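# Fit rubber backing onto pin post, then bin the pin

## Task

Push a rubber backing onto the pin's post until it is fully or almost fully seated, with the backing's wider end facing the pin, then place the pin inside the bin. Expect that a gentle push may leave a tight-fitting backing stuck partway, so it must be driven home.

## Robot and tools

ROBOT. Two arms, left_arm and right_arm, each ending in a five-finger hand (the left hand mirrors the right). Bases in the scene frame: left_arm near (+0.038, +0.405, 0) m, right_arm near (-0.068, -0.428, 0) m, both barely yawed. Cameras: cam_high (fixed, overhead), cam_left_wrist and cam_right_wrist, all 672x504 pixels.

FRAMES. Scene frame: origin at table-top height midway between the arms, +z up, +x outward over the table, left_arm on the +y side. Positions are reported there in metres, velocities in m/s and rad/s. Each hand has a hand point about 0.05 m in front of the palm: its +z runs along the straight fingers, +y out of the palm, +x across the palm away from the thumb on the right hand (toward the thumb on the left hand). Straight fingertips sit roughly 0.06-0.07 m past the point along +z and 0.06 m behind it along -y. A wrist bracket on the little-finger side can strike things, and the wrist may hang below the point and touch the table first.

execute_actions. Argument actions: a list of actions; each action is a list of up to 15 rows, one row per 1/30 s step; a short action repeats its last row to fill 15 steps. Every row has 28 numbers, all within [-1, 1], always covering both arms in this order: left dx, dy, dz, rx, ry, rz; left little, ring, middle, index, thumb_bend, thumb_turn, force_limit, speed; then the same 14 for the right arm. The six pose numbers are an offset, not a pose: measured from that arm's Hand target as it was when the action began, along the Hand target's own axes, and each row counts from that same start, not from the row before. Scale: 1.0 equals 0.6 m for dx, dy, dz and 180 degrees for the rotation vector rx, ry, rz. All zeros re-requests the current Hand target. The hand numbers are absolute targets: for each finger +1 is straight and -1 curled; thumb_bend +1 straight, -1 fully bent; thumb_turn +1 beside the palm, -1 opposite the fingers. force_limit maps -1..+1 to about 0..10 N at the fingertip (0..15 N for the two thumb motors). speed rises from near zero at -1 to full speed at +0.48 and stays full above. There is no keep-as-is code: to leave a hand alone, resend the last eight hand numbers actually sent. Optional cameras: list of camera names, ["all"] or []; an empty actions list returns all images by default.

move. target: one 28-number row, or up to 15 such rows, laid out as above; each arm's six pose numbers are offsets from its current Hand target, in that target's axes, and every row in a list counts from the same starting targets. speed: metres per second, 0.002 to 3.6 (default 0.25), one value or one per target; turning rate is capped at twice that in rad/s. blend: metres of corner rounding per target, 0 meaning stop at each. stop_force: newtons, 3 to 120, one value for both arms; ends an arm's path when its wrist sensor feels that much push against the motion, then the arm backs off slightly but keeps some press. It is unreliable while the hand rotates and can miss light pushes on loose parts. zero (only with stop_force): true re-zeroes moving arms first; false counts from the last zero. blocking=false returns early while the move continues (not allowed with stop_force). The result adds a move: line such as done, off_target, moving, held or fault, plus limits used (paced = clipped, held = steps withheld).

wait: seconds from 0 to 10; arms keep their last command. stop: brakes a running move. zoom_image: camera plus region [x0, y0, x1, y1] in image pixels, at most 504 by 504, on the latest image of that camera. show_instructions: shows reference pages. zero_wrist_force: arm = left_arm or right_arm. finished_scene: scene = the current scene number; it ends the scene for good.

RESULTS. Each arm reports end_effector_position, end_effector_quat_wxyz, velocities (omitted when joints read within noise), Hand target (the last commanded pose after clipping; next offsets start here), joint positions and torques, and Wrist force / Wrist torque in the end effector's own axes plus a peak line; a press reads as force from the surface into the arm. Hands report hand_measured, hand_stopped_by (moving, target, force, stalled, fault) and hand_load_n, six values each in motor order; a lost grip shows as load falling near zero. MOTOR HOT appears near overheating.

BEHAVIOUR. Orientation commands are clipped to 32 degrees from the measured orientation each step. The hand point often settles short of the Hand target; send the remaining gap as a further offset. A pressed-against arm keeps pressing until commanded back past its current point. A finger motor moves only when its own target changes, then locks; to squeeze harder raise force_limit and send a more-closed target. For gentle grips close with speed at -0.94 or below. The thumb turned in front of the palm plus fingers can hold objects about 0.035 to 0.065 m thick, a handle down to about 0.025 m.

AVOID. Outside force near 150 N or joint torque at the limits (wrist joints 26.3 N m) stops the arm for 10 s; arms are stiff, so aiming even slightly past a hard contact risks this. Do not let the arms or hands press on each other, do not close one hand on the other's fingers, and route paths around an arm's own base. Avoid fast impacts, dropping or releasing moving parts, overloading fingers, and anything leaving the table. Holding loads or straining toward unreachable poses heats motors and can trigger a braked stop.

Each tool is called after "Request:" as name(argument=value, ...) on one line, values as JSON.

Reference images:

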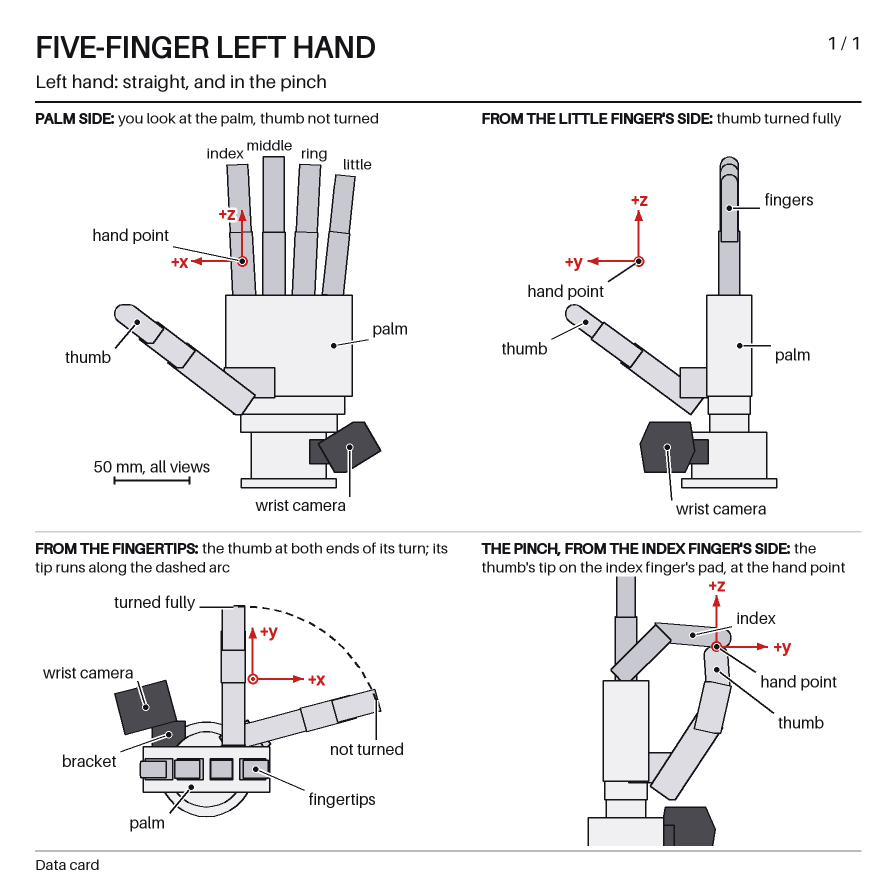

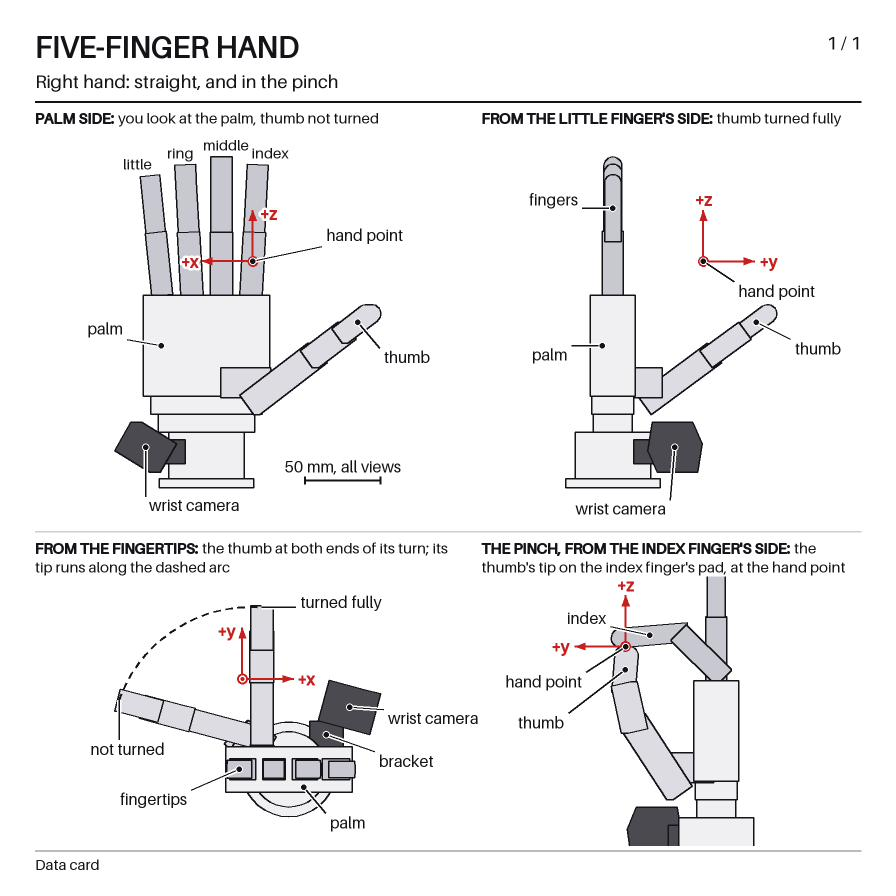

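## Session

Request:
execute_actions(actions=[])

Request:
zoom_image(camera="cam_high", region=[300, 120, 500, 270])

Scene clock: 0.00 s.
left_arm: end_effector_position=(+0.4271, +0.3521, +0.2249) hand_measured=(+1.000, +1.000, +1.000, +1.000, +1.000, +1.000) hand_load_n=(+0.0, +0.0, +0.0, +0.0, +0.0, +0.0) hand_stopped_by=(target, target, target, target, target, target) hand_force_limit=0.00 hand_speed=-0.80 end_effector_quat_wxyz=(+0.119, +0.760, -0.639, -0.021) | right_arm: end_effector_position=(+0.1714, +0.1146, +0.1520) hand_measured=(+1.000, +1.000, +1.000, +1.000, +1.000, +1.000) hand_load_n=(+0.0, +0.0, +0.0, +0.0, +0.0, +0.0) hand_stopped_by=(target, target, target, target, target, target) hand_force_limit=0.00 hand_speed=-0.80 end_effector_quat_wxyz=(+0.380, -0.150, +0.898, -0.160)
Joint positions: left_arm=[3.426 -2.038 -1.395 1.636 -1.483 3.307] | right_arm=[1.211 -0.939 1.392 0.994 2.415 -0.73]
Joint velocities: within noise
Joint torques (N m): no reading
Wrist force (N): no reading
Wrist torque (N m): no reading
Wrist force, peak (N): no reading
Hand target: left_arm +0.4271, +0.3521, +0.2249; +0.119, +0.760, -0.639, -0.021 | right_arm +0.1714, +0.1146, +0.1520; +0.380, -0.150, +0.898, -0.160
camera_calibration:
cam_left_wrist: T_world_to_cam=[[0.987928, -0.104736, -0.114143, -0.367475], [-0.00385446, -0.753206, 0.657773, 0.118683], [-0.154865, -0.649393, -0.744517, 0.579562], [0, 0, 0, 1]] pos_world=[0.45325, 0.427268, 0.311483]
cam_right_wrist: T_world_to_cam=[[-0.269566, 0.799758, -0.536397, 0.0401899], [0.115435, 0.579836, 0.806514, -0.208566], [0.956038, 0.15549, -0.248624, -0.0292197], [0, 0, 0, 1]] pos_world=[0.0628447, 0.0933356, 0.182505]

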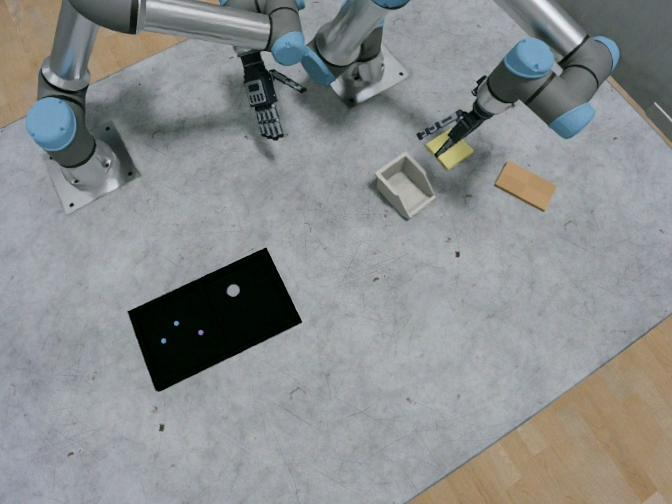

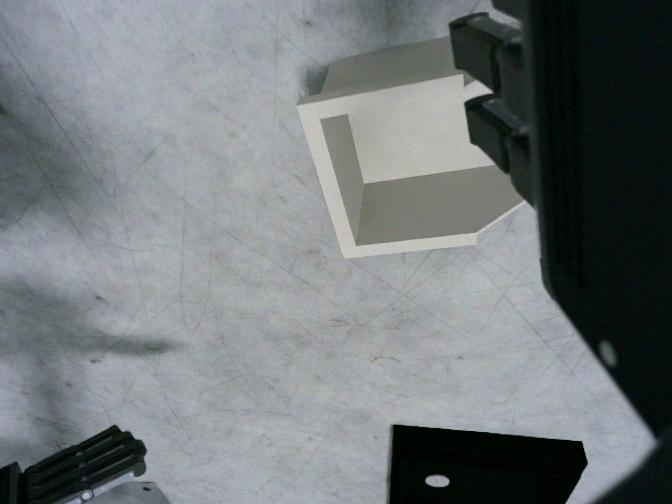

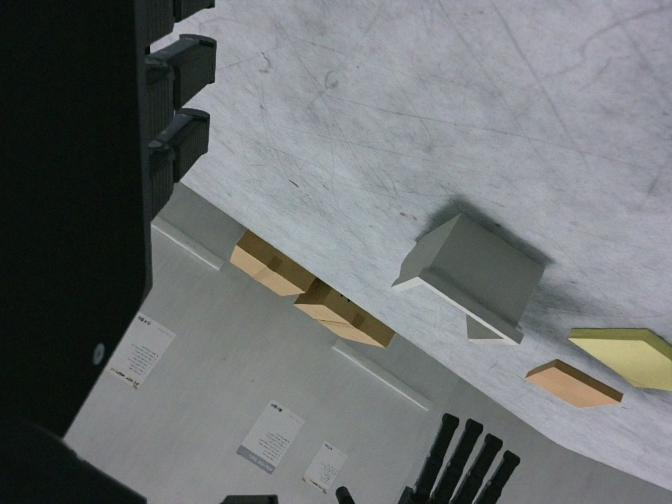

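Scaled by 2.520 from the camera's 672x504 image, which has a finer 960x720 frame.

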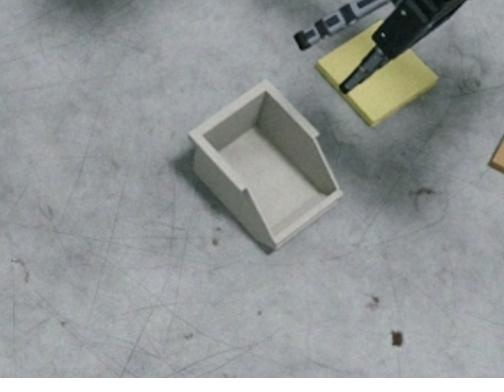

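Request:
zoom_image(camera="cam_high", region=[120, 240, 310, 400])

Request:
zoom_image(camera="cam_high", region=[150, 305, 220, 355])

Scaled by 2.653 from the camera's 672x504 image, which has a finer 960x720 frame.

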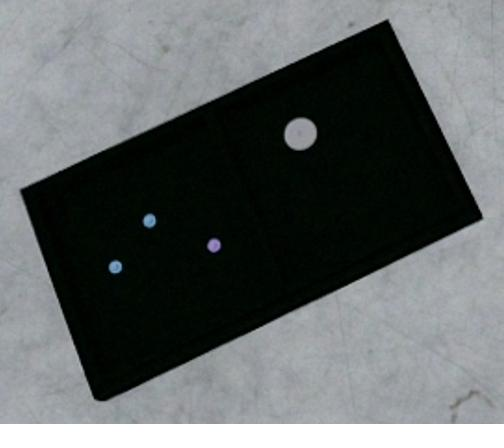

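Scaled by 7.200 from the camera's 672x504 image, which has a finer 960x720 frame.

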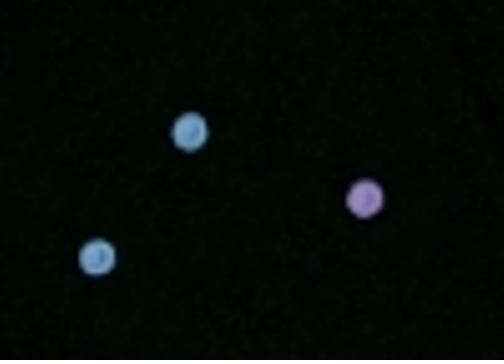

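Request:
move(target=[[0,0,0,0,0,0,1,1,1,1,1,1,0,-0.8, -0.0108,-0.6253,0.2702,0.0512,-0.1031,-0.3578,1,1,1,-0.2,0.3,-0.55,-0.3,0],[0.6192,-0.0498,0.1775,0.0836,0.0517,0.0122,1,1,1,1,1,1,0,-0.8, 0.0648,-0.8107,0.613,0.0512,-0.1031,-0.3578,1,1,1,-0.2,0.3,-0.55,-0.3,0]], speed=[0.35,0.3], blend=[0.05,0], cameras=["all"])

Scene clock: 13.03 s.
left_arm: end_effector_position=(+0.5045, -0.0220, +0.1602) hand_measured=(+1.000, +1.000, +1.000, +1.000, +1.000, +1.000) hand_load_n=(+0.0, +0.0, +0.0, +0.0, +0.0, +0.0) hand_stopped_by=(target, target, target, target, target, target) hand_force_limit=0.00 hand_speed=-0.80 end_effector_quat_wxyz=(+0.070, +0.756, -0.639, +0.127) | right_arm: end_effector_position=(+0.4863, -0.4041, +0.0807) hand_measured=(+1.000, +1.000, +1.000, -0.200, +0.300, -0.550) hand_load_n=(+0.0, +0.0, +0.0, +0.0, +0.0, +0.0) hand_stopped_by=(target, target, target, target, target, target) hand_force_limit=-0.30 hand_speed=0.00 end_effector_quat_wxyz=(-0.380, +0.596, -0.596, +0.380)
Joint positions: left_arm=[2.752 -2.308 -0.996 1.926 -1.351 2.607] | right_arm=[-0.423 -1.404 2.1 -0.227 1.206 -3.321]
Joint torques (N m): left_arm=[-10.65 35 29.22 -3.04 -1.07 -2.72] | right_arm=[-7.45 -11.13 -23.18 -2.17 -2.11 -1.45]
Wrist force (N): left_arm=[0.1 -0.3 0.0] | right_arm=[1.6 -1.7 1.1]
Wrist torque (N m): left_arm=[-0.03 -0.01 0.07] | right_arm=[-0.19 -0.14 -0.03]
Wrist force, peak (N): left_arm=[1.3 0.1 0.4] | right_arm=[1.8 -2.5 1.6]
Hand target: left_arm +0.5045, -0.0221, +0.1602; +0.070, +0.756, -0.639, +0.127 | right_arm +0.4864, -0.4041, +0.0806; -0.380, +0.596, -0.596, +0.380
Off the commanded pose: left_arm 0.000 m, 0 deg | right_arm 0.000 m, 0 deg.
move: done
camera_calibration:
cam_left_wrist: T_world_to_cam=[[0.980705, -0.0727946, 0.181437, -0.533456], [-0.182296, -0.675755, 0.714229, -0.0375981], [0.0706148, -0.733523, -0.675986, 0.173771], [0, 0, 0, 1]] pos_world=[0.504038, 0.063225, 0.241109]
cam_right_wrist: T_world_to_cam=[[-0.398269, -0.207233, -0.893552, 0.186122], [-0.573155, 0.816782, 0.0660352, 0.603724], [0.716153, 0.538444, -0.444076, 0.0197624], [0, 0, 0, 1]] pos_world=[0.406001, -0.465181, 0.135219]

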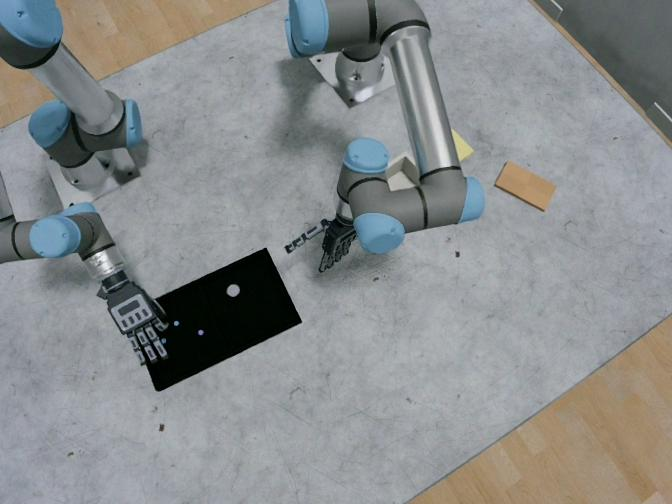

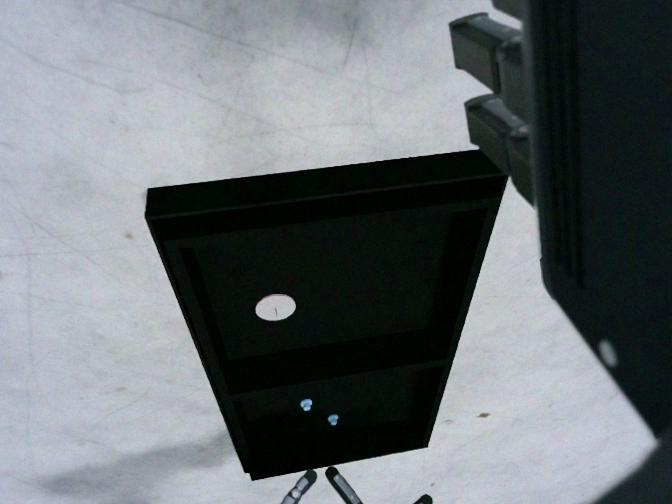

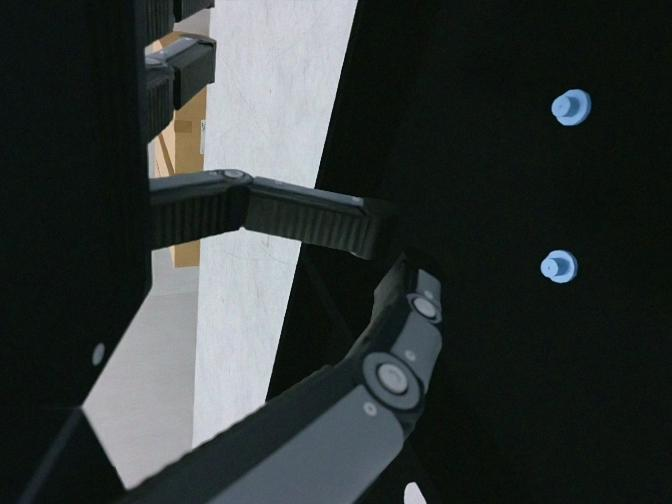

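Request:
execute_actions(actions=[])

Scene clock: 18.03 s.
left_arm: end_effector_position=(+0.5045, -0.0221, +0.1602) hand_measured=(+1.000, +1.000, +1.000, +1.000, +1.000, +1.000) hand_load_n=(+0.0, +0.0, +0.0, +0.0, +0.0, +0.0) hand_stopped_by=(target, target, target, target, target, target) hand_force_limit=0.00 hand_speed=-0.80 end_effector_quat_wxyz=(+0.070, +0.756, -0.639, +0.127) | right_arm: end_effector_position=(+0.4864, -0.4041, +0.0806) hand_measured=(+1.000, +1.000, +1.000, -0.200, +0.300, -0.550) hand_load_n=(+0.0, +0.0, +0.0, +0.0, +0.0, +0.0) hand_stopped_by=(target, target, target, target, target, target) hand_force_limit=-0.30 hand_speed=0.00 end_effector_quat_wxyz=(-0.380, +0.596, -0.596, +0.380)
Joint positions: left_arm=[2.752 -2.309 -0.995 1.926 -1.351 2.607] | right_arm=[-0.423 -1.404 2.1 -0.227 1.206 -3.321]
Joint velocities: within noise
Joint torques (N m): left_arm=[-11.23 35.59 29.45 -3.14 -1 -2.73] | right_arm=[-8.44 -10.17 -23.04 -2.21 -1.96 -1.43]
Wrist force (N): left_arm=[0.2 -0.2 0.2] | right_arm=[1.5 -1.7 1.6]
Wrist torque (N m): left_arm=[-0.02 -0.02 0.07] | right_arm=[-0.22 -0.13 -0.04]
Wrist force, peak (N): left_arm=[0.4 -0.6 0.1] | right_arm=[1.8 -1.8 1.6]
Hand target: left_arm +0.5045, -0.0221, +0.1602; +0.070, +0.756, -0.639, +0.127 | right_arm +0.4864, -0.4041, +0.0806; -0.380, +0.596, -0.596, +0.380
Off the commanded pose: left_arm 0.000 m, 0 deg | right_arm 0.000 m, 0 deg.
camera_calibration:
cam_left_wrist: T_world_to_cam=[[0.980687, -0.0728671, 0.181501, -0.533466], [-0.182388, -0.675797, 0.714166, -0.0376016], [0.070619, -0.733477, -0.676036, 0.173704], [0, 0, 0, 1]] pos_world=[0.504038, 0.0631249, 0.241109]
cam_right_wrist: T_world_to_cam=[[-0.398269, -0.207233, -0.893552, 0.186122], [-0.573155, 0.816782, 0.0660352, 0.603724], [0.716153, 0.538444, -0.444076, 0.0197624], [0, 0, 0, 1]] pos_world=[0.406001, -0.465181, 0.135219]

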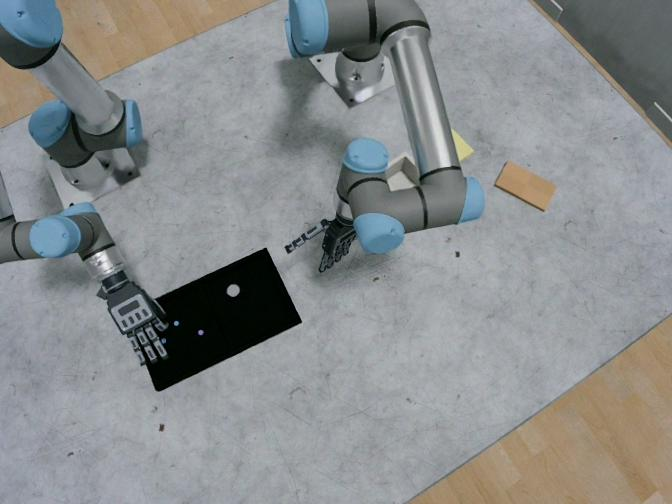

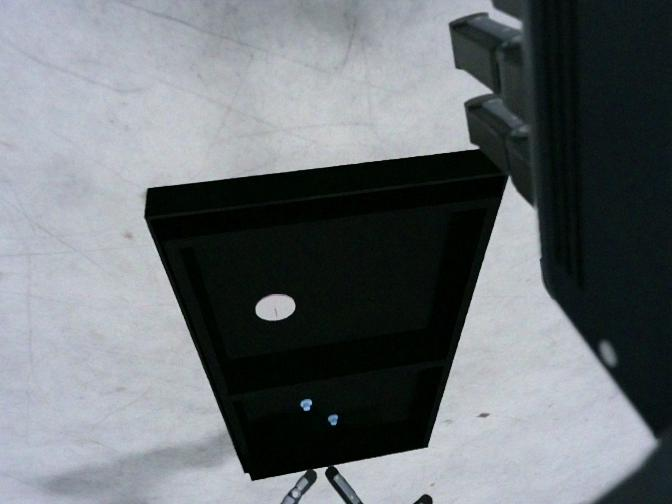

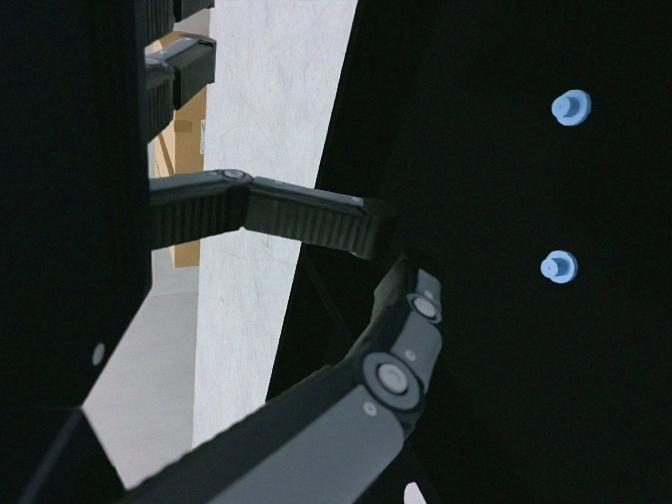

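Request:
zoom_image(camera="cam_right_wrist", region=[530, 240, 594, 288])

Request:
zoom_image(camera="cam_left_wrist", region=[240, 280, 352, 436])

Scaled by 7.875 from the camera's 672x504 image, which has a finer 960x720 frame.

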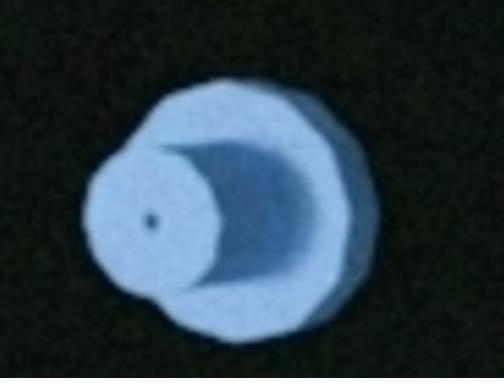

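Scaled by 3.231 from the camera's 672x504 image, which has a finer 960x720 frame.

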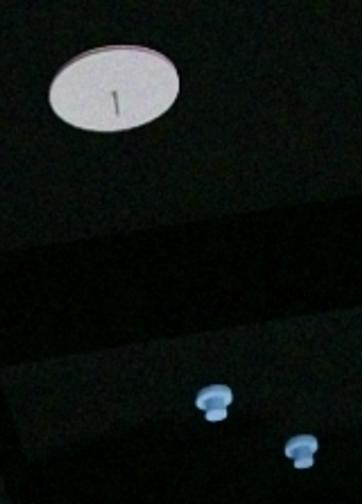

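Request:
move(target=[0,0,0,0,0,0,1,1,1,1,1,1,0,-0.8,-0.018,0.05519,0.02205,0,0,0,1,1,1,-0.2,0.3,-0.55,-0.3,0], speed=0.15, cameras=["cam_right_wrist","cam_left_wrist"])

Request:
zoom_image(camera="cam_right_wrist", region=[380, 220, 508, 316])

Request:
zoom_image(camera="cam_left_wrist", region=[270, 380, 366, 452])

Scene clock: 21.23 s.
left_arm: end_effector_position=(+0.5045, -0.0221, +0.1602) hand_measured=(+1.000, +1.000, +1.000, +1.000, +1.000, +1.000) hand_load_n=(-0.5, +0.0, +0.0, +0.0, -0.5, +0.0) hand_stopped_by=(target, target, target, target, target, target) hand_force_limit=0.00 hand_speed=-0.80 end_effector_quat_wxyz=(+0.070, +0.756, -0.639, +0.127) | right_arm: end_effector_position=(+0.4843, -0.3934, +0.0451) hand_measured=(+1.000, +1.000, +1.000, -0.200, +0.300, -0.550) hand_load_n=(+0.0, +0.0, +0.0, +0.0, +0.0, +0.0) hand_stopped_by=(target, target, target, target, target, target) hand_force_limit=-0.30 hand_speed=0.00 end_effector_quat_wxyz=(-0.380, +0.596, -0.596, +0.380)
Joint positions: left_arm=[2.752 -2.309 -0.995 1.926 -1.351 2.607] | right_arm=[-0.395 -1.342 2.144 -0.337 1.231 -3.308]
Joint torques (N m): left_arm=[-10.65 35.35 29.52 -3.21 -1.06 -2.7] | right_arm=[9.84 -12.08 -4.96 -2.16 1.59 1.39]
Wrist force (N): left_arm=[-0.1 0.0 0.1] | right_arm=[1.7 -1.1 1.2]
Wrist torque (N m): left_arm=[0.02 0.02 0.05] | right_arm=[-0.08 -0.18 -0.20]
Wrist force, peak (N): left_arm=[0.4 -0.3 -0.1] | right_arm=[1.8 -2.3 1.4]
Hand target: left_arm +0.5045, -0.0221, +0.1602; +0.070, +0.756, -0.639, +0.127 | right_arm +0.4843, -0.3933, +0.0450; -0.380, +0.596, -0.596, +0.380
Off the commanded pose: left_arm 0.000 m, 0 deg | right_arm 0.000 m, 0 deg.
move: done
camera_calibration:
cam_left_wrist: T_world_to_cam=[[0.980705, -0.0728006, 0.181432, -0.533462], [-0.182292, -0.675805, 0.714183, -0.0376537], [0.0706195, -0.733476, -0.676036, 0.173704], [0, 0, 0, 1]] pos_world=[0.504038, 0.0631249, 0.241109]
cam_right_wrist: T_world_to_cam=[[-0.398254, -0.207222, -0.893562, 0.155822], [-0.573214, 0.816738, 0.0660711, 0.596182], [0.716114, 0.538515, -0.444052, -0.000286213], [0, 0, 0, 1]] pos_world=[0.404002, -0.454481, 0.099719]
Images, in order (width x height): cam_left_wrist 672x504, cam_right_wrist 672x504.

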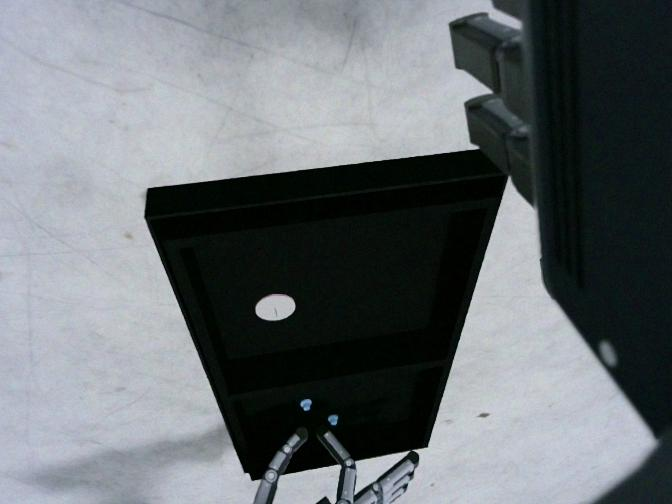

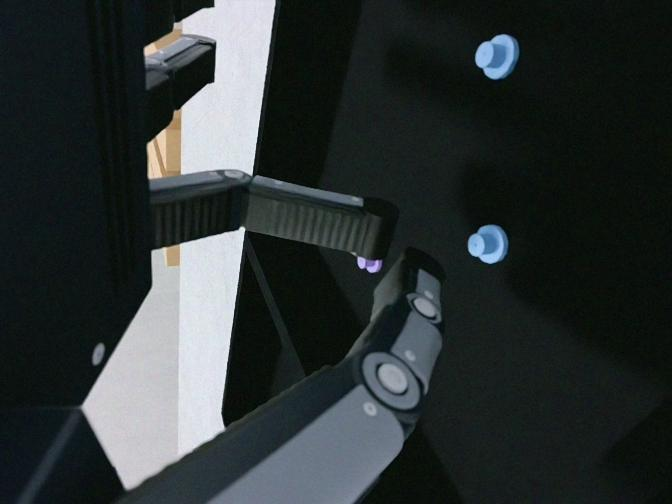

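Scaled by 3.938 from the camera's 672x504 image, which has a finer 960x720 frame.

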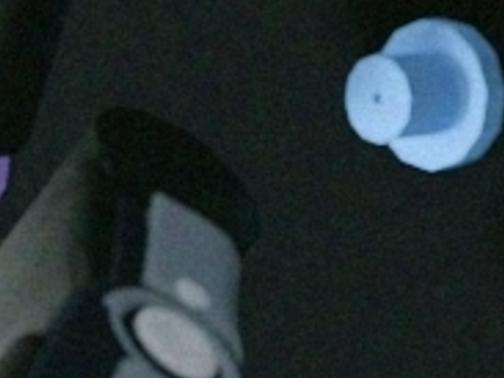

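Scaled by 5.250 from the camera's 672x504 image, which has a finer 960x720 frame.

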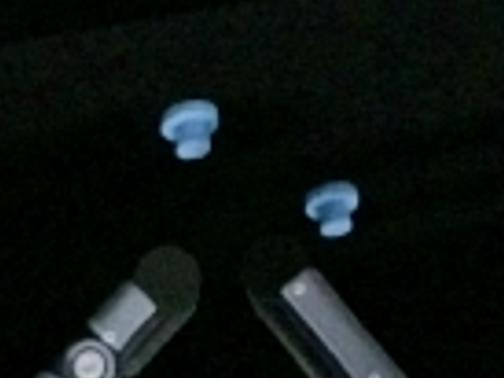

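Request:
move(target=[0,0,0,0,0,0,1,1,1,1,1,1,0,-0.8,0,0.02775,0.01147,0,0,0,1,1,1,-0.2,0.3,-0.55,-0.3,0], speed=0.08, cameras=["cam_right_wrist","cam_left_wrist"])

Request:
zoom_image(camera="cam_right_wrist", region=[380, 210, 476, 282])

Request:
zoom_image(camera="cam_left_wrist", region=[278, 384, 342, 432])

Scene clock: 23.87 s.
left_arm: end_effector_position=(+0.5045, -0.0221, +0.1602) hand_measured=(+1.000, +1.000, +1.000, +1.000, +1.000, +1.000) hand_load_n=(+0.0, +0.0, +0.0, +0.0, +0.0, +0.0) hand_stopped_by=(target, target, target, target, target, target) hand_force_limit=0.00 hand_speed=-0.80 end_effector_quat_wxyz=(+0.070, +0.756, -0.639, +0.127) | right_arm: end_effector_position=(+0.4835, -0.3934, +0.0271) hand_measured=(+1.000, +1.000, +1.000, -0.200, +0.300, -0.550) hand_load_n=(+0.0, +0.0, +0.0, +0.0, +0.0, +0.0) hand_stopped_by=(target, target, target, target, target, target) hand_force_limit=-0.30 hand_speed=0.00 end_effector_quat_wxyz=(-0.380, +0.596, -0.596, +0.380)
Joint positions: left_arm=[2.752 -2.309 -0.995 1.926 -1.351 2.607] | right_arm=[-0.396 -1.307 2.162 -0.391 1.23 -3.308]
Joint torques (N m): left_arm=[-10.98 35.24 29.66 -3.04 -1.12 -2.56] | right_arm=[-8.02 -11.6 -3.39 -2.1 -1.94 -0.18]
Wrist force (N): left_arm=[0.4 -0.5 0.0] | right_arm=[1.7 -1.6 1.2]
Wrist torque (N m): left_arm=[-0.04 -0.05 0.09] | right_arm=[-0.16 -0.17 -0.10]
Wrist force, peak (N): left_arm=[0.4 -0.5 0.0] | right_arm=[2.1 -1.8 1.1]
Hand target: left_arm +0.5045, -0.0221, +0.1602; +0.070, +0.756, -0.639, +0.127 | right_arm +0.4835, -0.3934, +0.0270; -0.380, +0.596, -0.596, +0.380
Off the commanded pose: left_arm 0.000 m, 0 deg | right_arm 0.000 m, 0 deg.
move: done
camera_calibration:
cam_left_wrist: T_world_to_cam=[[0.980705, -0.0728006, 0.181432, -0.533462], [-0.182292, -0.675805, 0.714183, -0.0376537], [0.0706195, -0.733476, -0.676036, 0.173704], [0, 0, 0, 1]] pos_world=[0.504038, 0.0631249, 0.241109]
cam_right_wrist: T_world_to_cam=[[-0.398269, -0.207233, -0.893552, 0.13944], [-0.573155, 0.816782, 0.0660352, 0.596831], [0.716153, 0.538444, -0.444076, -0.00780564], [0, 0, 0, 1]] pos_world=[0.403201, -0.454381, 0.0817191]
Images, in order (width x height): cam_left_wrist 672x504, cam_right_wrist 672x504.

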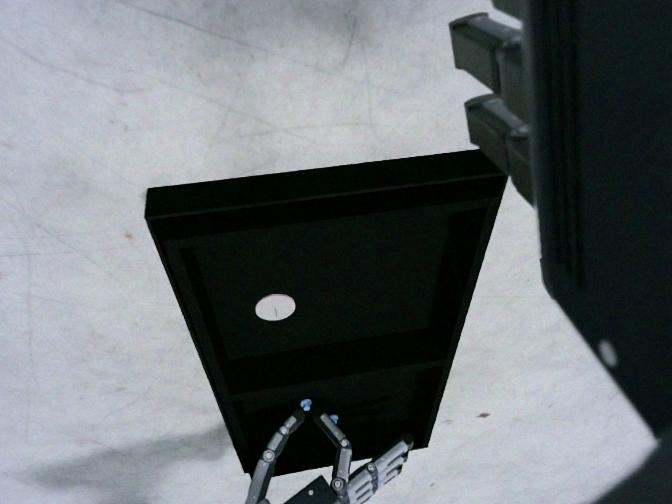

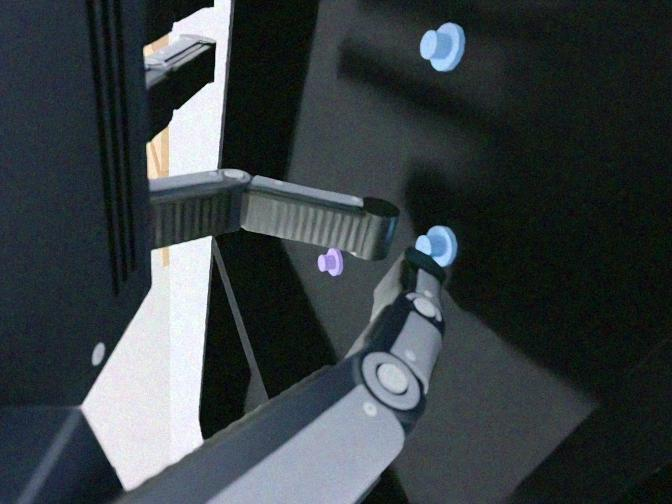

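Scaled by 5.250 from the camera's 672x504 image, which has a finer 960x720 frame.

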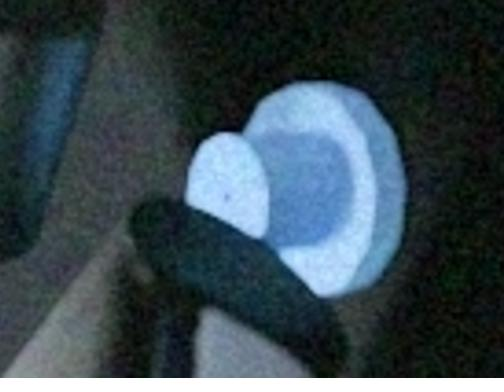

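Scaled by 7.875 from the camera's 672x504 image, which has a finer 960x720 frame.

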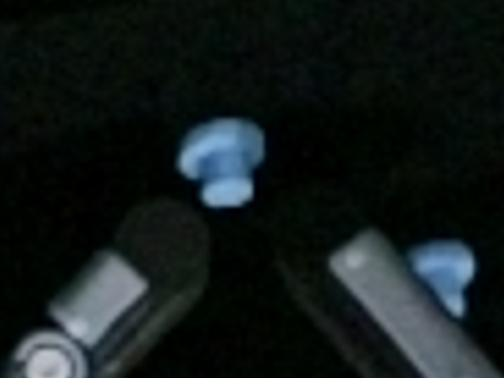

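Request:
move(target=[0,0,0,0,0,0,1,1,1,1,1,1,0,-0.8,0.001,0.01082,0.00283,0,0,0,1,1,1,-0.2,0.3,-0.55,-0.3,0], speed=0.03, stop_force=4, cameras=["cam_right_wrist","cam_left_wrist"])

Request:
zoom_image(camera="cam_right_wrist", region=[370, 210, 466, 282])

Request:
zoom_image(camera="cam_left_wrist", region=[278, 384, 342, 432])

Scene clock: 26.23 s.
left_arm: end_effector_position=(+0.5045, -0.0221, +0.1602) hand_measured=(+1.000, +1.000, +1.000, +1.000, +1.000, +1.000) hand_load_n=(+0.0, +0.0, +0.0, +0.0, +0.0, +0.0) hand_stopped_by=(target, target, target, target, target, target) hand_force_limit=0.00 hand_speed=-0.80 end_effector_quat_wxyz=(+0.070, +0.756, -0.639, +0.127) | right_arm: end_effector_position=(+0.4823, -0.3940, +0.0204) hand_measured=(+1.000, +1.000, +1.000, -0.200, +0.300, -0.550) hand_load_n=(-0.5, +0.0, +0.0, +0.0, +0.0, +0.0) hand_stopped_by=(target, target, target, target, target, target) hand_force_limit=-0.30 hand_speed=0.00 end_effector_quat_wxyz=(-0.380, +0.596, -0.596, +0.380)
Joint positions: left_arm=[2.752 -2.309 -0.995 1.926 -1.351 2.607] | right_arm=[-0.399 -1.294 2.171 -0.411 1.227 -3.31]
Joint torques (N m): left_arm=[-10.78 35.96 29.2 -2.96 -1.11 -2.6] | right_arm=[-7.22 -12.07 -4.53 -2.09 -1.83 -1.47]
Wrist force (N): left_arm=[0.2 -0.1 0.0] | right_arm=[1.7 -1.6 1.3]
Wrist torque (N m): left_arm=[0.01 -0.02 0.06] | right_arm=[-0.18 -0.16 -0.05]
Wrist force, peak (N): left_arm=[0.3 -0.6 0.0] | right_arm=[2.0 -1.5 1.3]
Hand target: left_arm +0.5045, -0.0221, +0.1602; +0.070, +0.756, -0.639, +0.127 | right_arm +0.4823, -0.3940, +0.0204; -0.380, +0.596, -0.596, +0.380
Off the commanded pose: left_arm 0.000 m, 0 deg | right_arm 0.000 m, 0 deg.
move: done
camera_calibration:
cam_left_wrist: T_world_to_cam=[[0.980705, -0.0728006, 0.181432, -0.533462], [-0.182292, -0.675805, 0.714183, -0.0376537], [0.0706195, -0.733476, -0.676036, 0.173704], [0, 0, 0, 1]] pos_world=[0.504038, 0.0631249, 0.241109]
cam_right_wrist: T_world_to_cam=[[-0.398269, -0.207233, -0.893552, 0.132851], [-0.573155, 0.816782, 0.0660352, 0.597075], [0.716153, 0.538444, -0.444076, -0.0095985], [0, 0, 0, 1]] pos_world=[0.402001, -0.454981, 0.0750191]
Images, in order (width x height): cam_left_wrist 672x504, cam_right_wrist 672x504.

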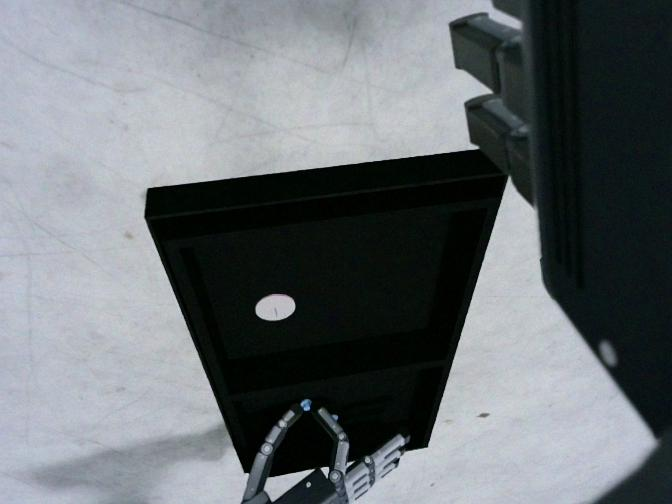

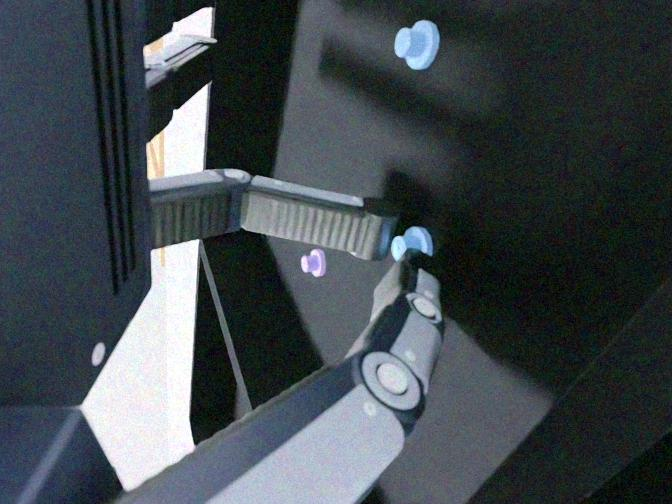

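Scaled by 5.250 from the camera's 672x504 image, which has a finer 960x720 frame.

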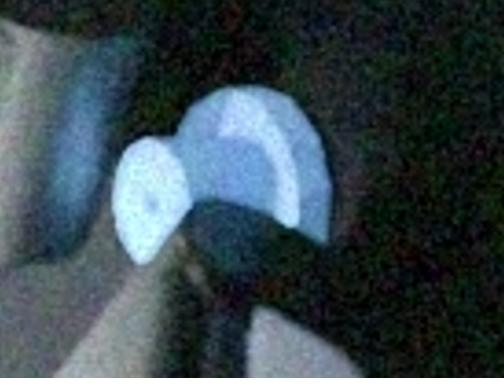

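Scaled by 7.875 from the camera's 672x504 image, which has a finer 960x720 frame.

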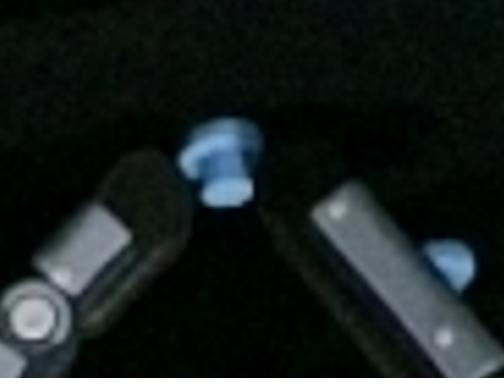

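Request:
move(target=[0,0,0,0,0,0,1,1,1,1,1,1,0,-0.8,0,0.00362,0.00169,0,0,0,1,1,1,-0.2,0.3,-0.55,-0.3,0], speed=0.01, stop_force=3)

Scene clock: 28.43 s.
left_arm: end_effector_position=(+0.5045, -0.0221, +0.1602) hand_measured=(+1.000, +1.000, +1.000, +1.000, +1.000, +1.000) hand_load_n=(+0.0, +0.0, +0.5, +0.0, +0.0, +0.0) hand_stopped_by=(target, target, target, target, target, target) hand_force_limit=0.00 hand_speed=-0.80 end_effector_quat_wxyz=(+0.070, +0.756, -0.639, +0.127) | right_arm: end_effector_position=(+0.4823, -0.3940, +0.0187) hand_measured=(+1.000, +1.000, +1.000, -0.200, +0.300, -0.550) hand_load_n=(+0.0, +0.0, +0.0, +0.5, -0.5, +0.0) hand_stopped_by=(target, target, target, target, target, target) hand_force_limit=-0.30 hand_speed=0.00 end_effector_quat_wxyz=(-0.380, +0.596, -0.596, +0.380)
Joint positions: left_arm=[2.752 -2.309 -0.995 1.926 -1.351 2.607] | right_arm=[-0.399 -1.291 2.173 -0.416 1.227 -3.31]
Joint torques (N m): left_arm=[-10.45 36.22 29.07 -3.01 -1.03 -2.45] | right_arm=[-7.14 -36.92 -20.74 1.94 -1.04 -1.4]
Wrist force (N): left_arm=[0.1 -0.1 -0.1] | right_arm=[1.5 -4.2 -0.9]
Wrist torque (N m): left_arm=[0.02 -0.02 0.07] | right_arm=[-0.34 -0.15 -0.08]
Wrist force, peak (N): left_arm=[0.4 -0.5 -0.1] | right_arm=[1.8 -5.9 -2.2]
Hand target: left_arm +0.5045, -0.0221, +0.1602; +0.070, +0.756, -0.639, +0.127 | right_arm +0.4823, -0.3940, +0.0187; -0.380, +0.596, -0.596, +0.380 (not the last commanded pose)
Off the commanded pose: left_arm 0.000 m, 0 deg | right_arm 0.001 m, 0 deg.
move: contact (right_arm)

Request:
move(target=[[0,0,0,0,0,0,1,1,1,1,1,1,0,-0.8,0,-0.00076,-0.00035,0,0,0,1,1,1,-0.2,0.3,-0.55,-0.3,0],[0,0,0,0,0,0,1,1,1,1,1,1,0,-0.8,0,-0.00076,-0.00035,0,0,0,1,1,1,-0.5,0.3,-0.55,-0.3,-0.9]], speed=0.02, cameras=["cam_right_wrist","cam_left_wrist"])

Request:
zoom_image(camera="cam_right_wrist", region=[370, 210, 466, 282])

Request:
zoom_image(camera="cam_left_wrist", region=[278, 384, 342, 432])

Scene clock: 30.07 s.
left_arm: end_effector_position=(+0.5045, -0.0221, +0.1602) hand_measured=(+1.000, +1.000, +1.000, +1.000, +1.000, +1.000) hand_load_n=(+0.0, +0.0, +0.0, +0.0, +0.0, +0.0) hand_stopped_by=(target, target, target, target, target, target) hand_force_limit=0.00 hand_speed=-0.80 end_effector_quat_wxyz=(+0.070, +0.756, -0.639, +0.127) | right_arm: end_effector_position=(+0.4824, -0.3940, +0.0192) hand_measured=(+1.000, +1.000, +1.000, -0.272, +0.300, -0.550) hand_load_n=(+0.0, +0.0, -0.5, +5.0, +1.5, -0.5) hand_stopped_by=(target, target, target, force, target, target) hand_force_limit=-0.30 hand_speed=-0.90 end_effector_quat_wxyz=(-0.380, +0.596, -0.596, +0.380)
Joint positions: left_arm=[2.752 -2.309 -0.995 1.926 -1.351 2.607] | right_arm=[-0.399 -1.292 2.172 -0.415 1.227 -3.31]
Joint torques (N m): left_arm=[-9.93 36.12 29.35 -3.01 -1.02 -2.4] | right_arm=[-4 -36 -16.93 1.77 0.01 -1.37]
Wrist force (N): left_arm=[0.2 -0.1 0.2] | right_arm=[1.7 -5.6 0.5]
Wrist torque (N m): left_arm=[0.01 -0.02 0.06] | right_arm=[-0.32 -0.16 -0.07]
Wrist force, peak (N): left_arm=[0.3 -0.1 -0.4] | right_arm=[2.0 -5.8 0.3]
Hand target: left_arm +0.5045, -0.0221, +0.1602; +0.070, +0.756, -0.639, +0.127 | right_arm +0.4823, -0.3940, +0.0192; -0.380, +0.596, -0.596, +0.380
Off the commanded pose: left_arm 0.000 m, 0 deg | right_arm 0.000 m, 0 deg.
move: done
camera_calibration:
cam_left_wrist: T_world_to_cam=[[0.980705, -0.0728006, 0.181432, -0.533462], [-0.182292, -0.675805, 0.714183, -0.0376537], [0.0706195, -0.733476, -0.676036, 0.173704], [0, 0, 0, 1]] pos_world=[0.504038, 0.0631249, 0.241109]
cam_right_wrist: T_world_to_cam=[[-0.398154, -0.207258, -0.893598, 0.131636], [-0.573195, 0.81676, 0.065958, 0.597173], [0.716185, 0.538468, -0.443995, -0.0101841], [0, 0, 0, 1]] pos_world=[0.402002, -0.454981, 0.0737194]
Images, in order (width x height): cam_left_wrist 672x504, cam_right_wrist 672x504.

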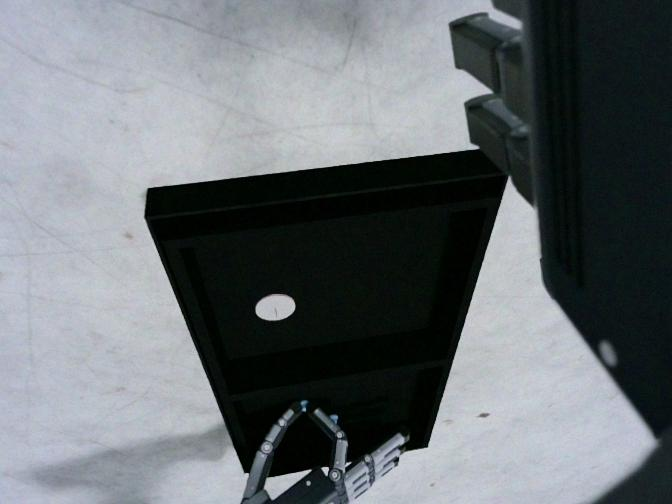

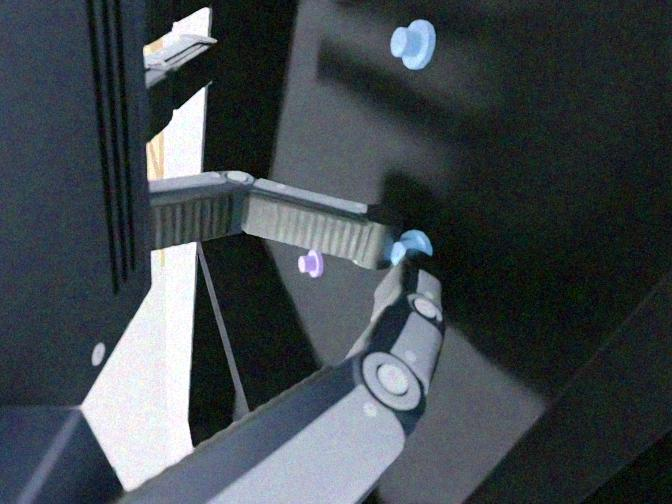

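Scaled by 5.250 from the camera's 672x504 image, which has a finer 960x720 frame.

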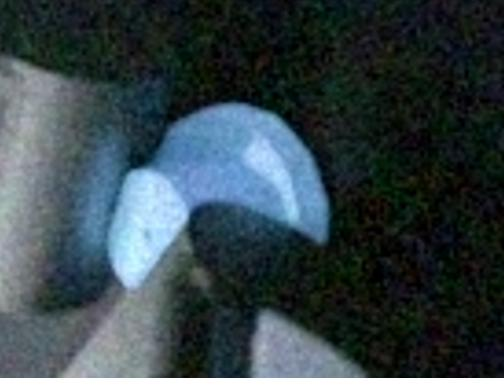

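Scaled by 7.875 from the camera's 672x504 image, which has a finer 960x720 frame.

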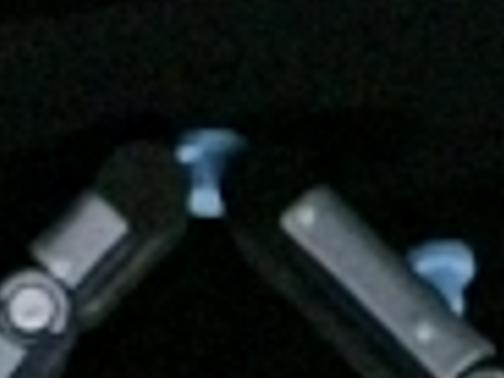

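Request:
move(target=[[0,0,0,0,0,0,1,1,1,1,1,1,0,-0.8,0,-0.00755,-0.00352,0,0,0,1,1,1,-0.5,0.3,-0.55,-0.3,-0.9],[0,0,0,0,0,0,1,1,1,1,1,1,0,-0.8,0,-0.09939,-0.04635,0,0,0,1,1,1,-0.5,0.3,-0.55,-0.3,-0.9],[0,0,0,0,0,0,1,1,1,1,1,1,0,-0.8,-0.27,-0.0967,-0.05208,-0.0556,0,0,1,1,1,-0.5,0.3,-0.55,-0.3,-0.9],[0,0,0,0,0,0,1,1,1,1,1,1,0,-0.8,-0.27,-0.05895,-0.03447,-0.0556,0,0,1,1,1,-0.5,0.3,-0.55,-0.3,-0.9]], speed=[0.04,0.12,0.15,0.12], blend=[0.003,0.02,0.01,0], cameras=["cam_right_wrist","cam_left_wrist"])

Request:
zoom_image(camera="cam_left_wrist", region=[220, 270, 316, 342])

Request:
zoom_image(camera="cam_right_wrist", region=[370, 200, 498, 296])

Scene clock: 34.57 s.
left_arm: end_effector_position=(+0.5045, -0.0221, +0.1602) hand_measured=(+1.000, +1.000, +1.000, +1.000, +1.000, +1.000) hand_load_n=(+0.0, +0.0, +0.0, +0.0, +0.0, +0.0) hand_stopped_by=(target, target, target, target, target, target) hand_force_limit=0.00 hand_speed=-0.80 end_effector_quat_wxyz=(+0.070, +0.756, -0.639, +0.127) | right_arm: end_effector_position=(+0.4786, -0.2320, +0.0601) hand_measured=(+1.000, +1.000, +1.000, -0.272, +0.302, -0.550) hand_load_n=(+0.0, +0.0, +0.0, +3.0, +4.0, +0.0) hand_stopped_by=(target, target, target, force, target, target) hand_force_limit=-0.30 hand_speed=-0.90 end_effector_quat_wxyz=(-0.326, +0.627, -0.627, +0.327)
Joint positions: left_arm=[2.752 -2.309 -0.995 1.926 -1.351 2.607] | right_arm=[0.068 -1.26 1.895 -0.022 1.641 -3.093]
Joint torques (N m): left_arm=[-9.97 36.01 29.21 -3.01 -0.87 -2.32] | right_arm=[8.91 -18.54 -14.71 -1.8 1.67 1.37]
Wrist force (N): left_arm=[0.4 -0.3 0.0] | right_arm=[1.4 -1.9 0.9]
Wrist torque (N m): left_arm=[-0.02 -0.06 0.08] | right_arm=[-0.23 -0.11 -0.27]
Wrist force, peak (N): left_arm=[0.6 -0.4 0.2] | right_arm=[2.0 -6.1 0.4]
Hand target: left_arm +0.5045, -0.0221, +0.1602; +0.070, +0.756, -0.639, +0.127 | right_arm +0.4786, -0.2319, +0.0599; -0.326, +0.627, -0.627, +0.327
Off the commanded pose: left_arm 0.000 m, 0 deg | right_arm 0.000 m, 0 deg.
move: done; blend cut to 0.0025 m at target 1
camera_calibration:
cam_left_wrist: T_world_to_cam=[[0.980705, -0.0728006, 0.181432, -0.533462], [-0.182292, -0.675805, 0.714183, -0.0376537], [0.0706195, -0.733476, -0.676036, 0.173704], [0, 0, 0, 1]] pos_world=[0.504038, 0.0631249, 0.241109]
cam_right_wrist: T_world_to_cam=[[-0.547485, -0.207174, -0.810765, 0.26675], [-0.552992, 0.816742, 0.164717, 0.444482], [0.628061, 0.538527, -0.561719, -0.027265], [0, 0, 0, 1]] pos_world=[0.40896, -0.29308, 0.127742]
Images, in order (width x height): cam_left_wrist 672x504, cam_right_wrist 672x504.

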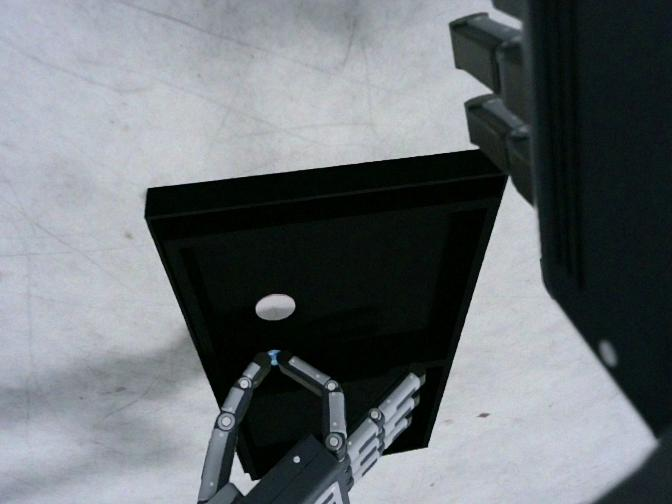

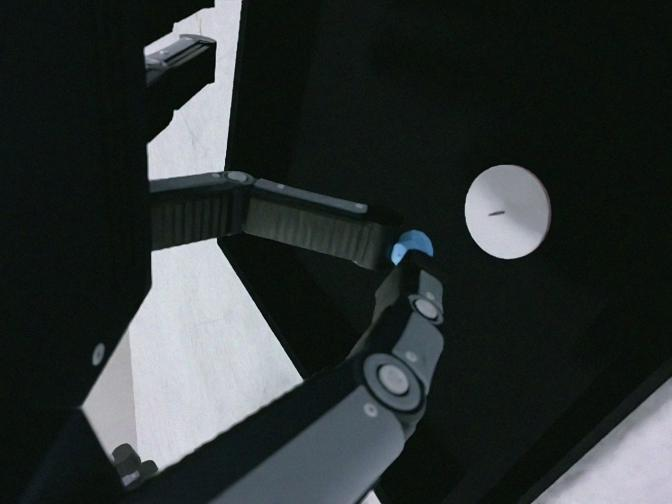

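Scaled by 5.250 from the camera's 672x504 image, which has a finer 960x720 frame.

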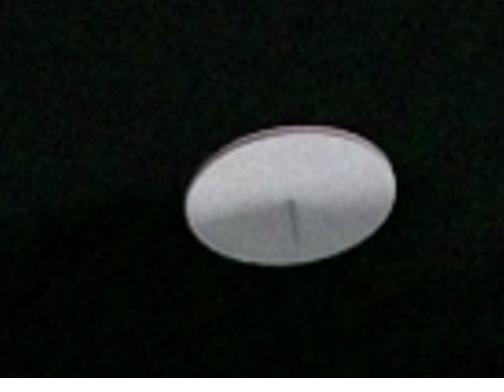

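Scaled by 3.938 from the camera's 672x504 image, which has a finer 960x720 frame.

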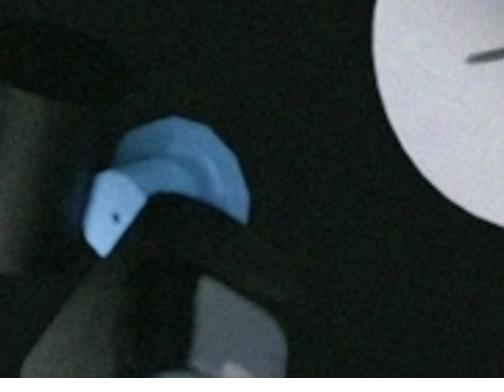

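Request:
zoom_image(camera="cam_right_wrist", region=[456, 160, 560, 264])

Request:
zoom_image(camera="cam_left_wrist", region=[240, 330, 304, 378])

Scaled by 4.846 from the camera's 672x504 image, which has a finer 960x720 frame.

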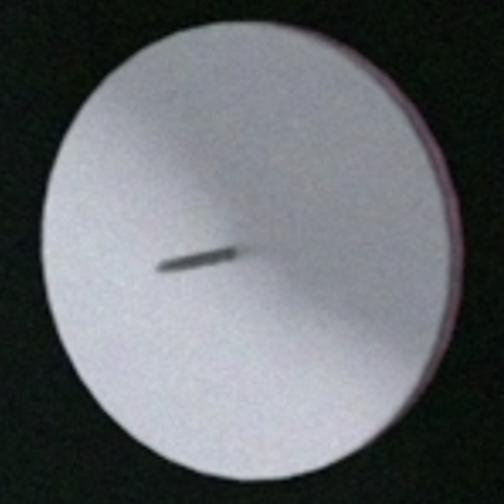

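Scaled by 7.875 from the camera's 672x504 image, which has a finer 960x720 frame.

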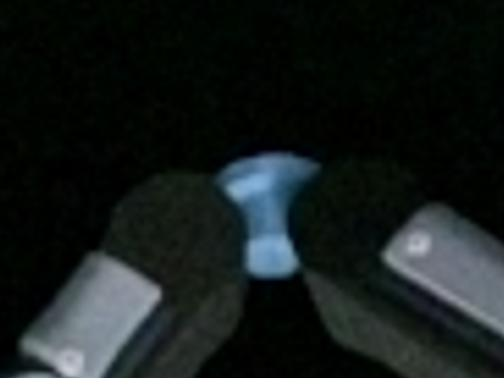

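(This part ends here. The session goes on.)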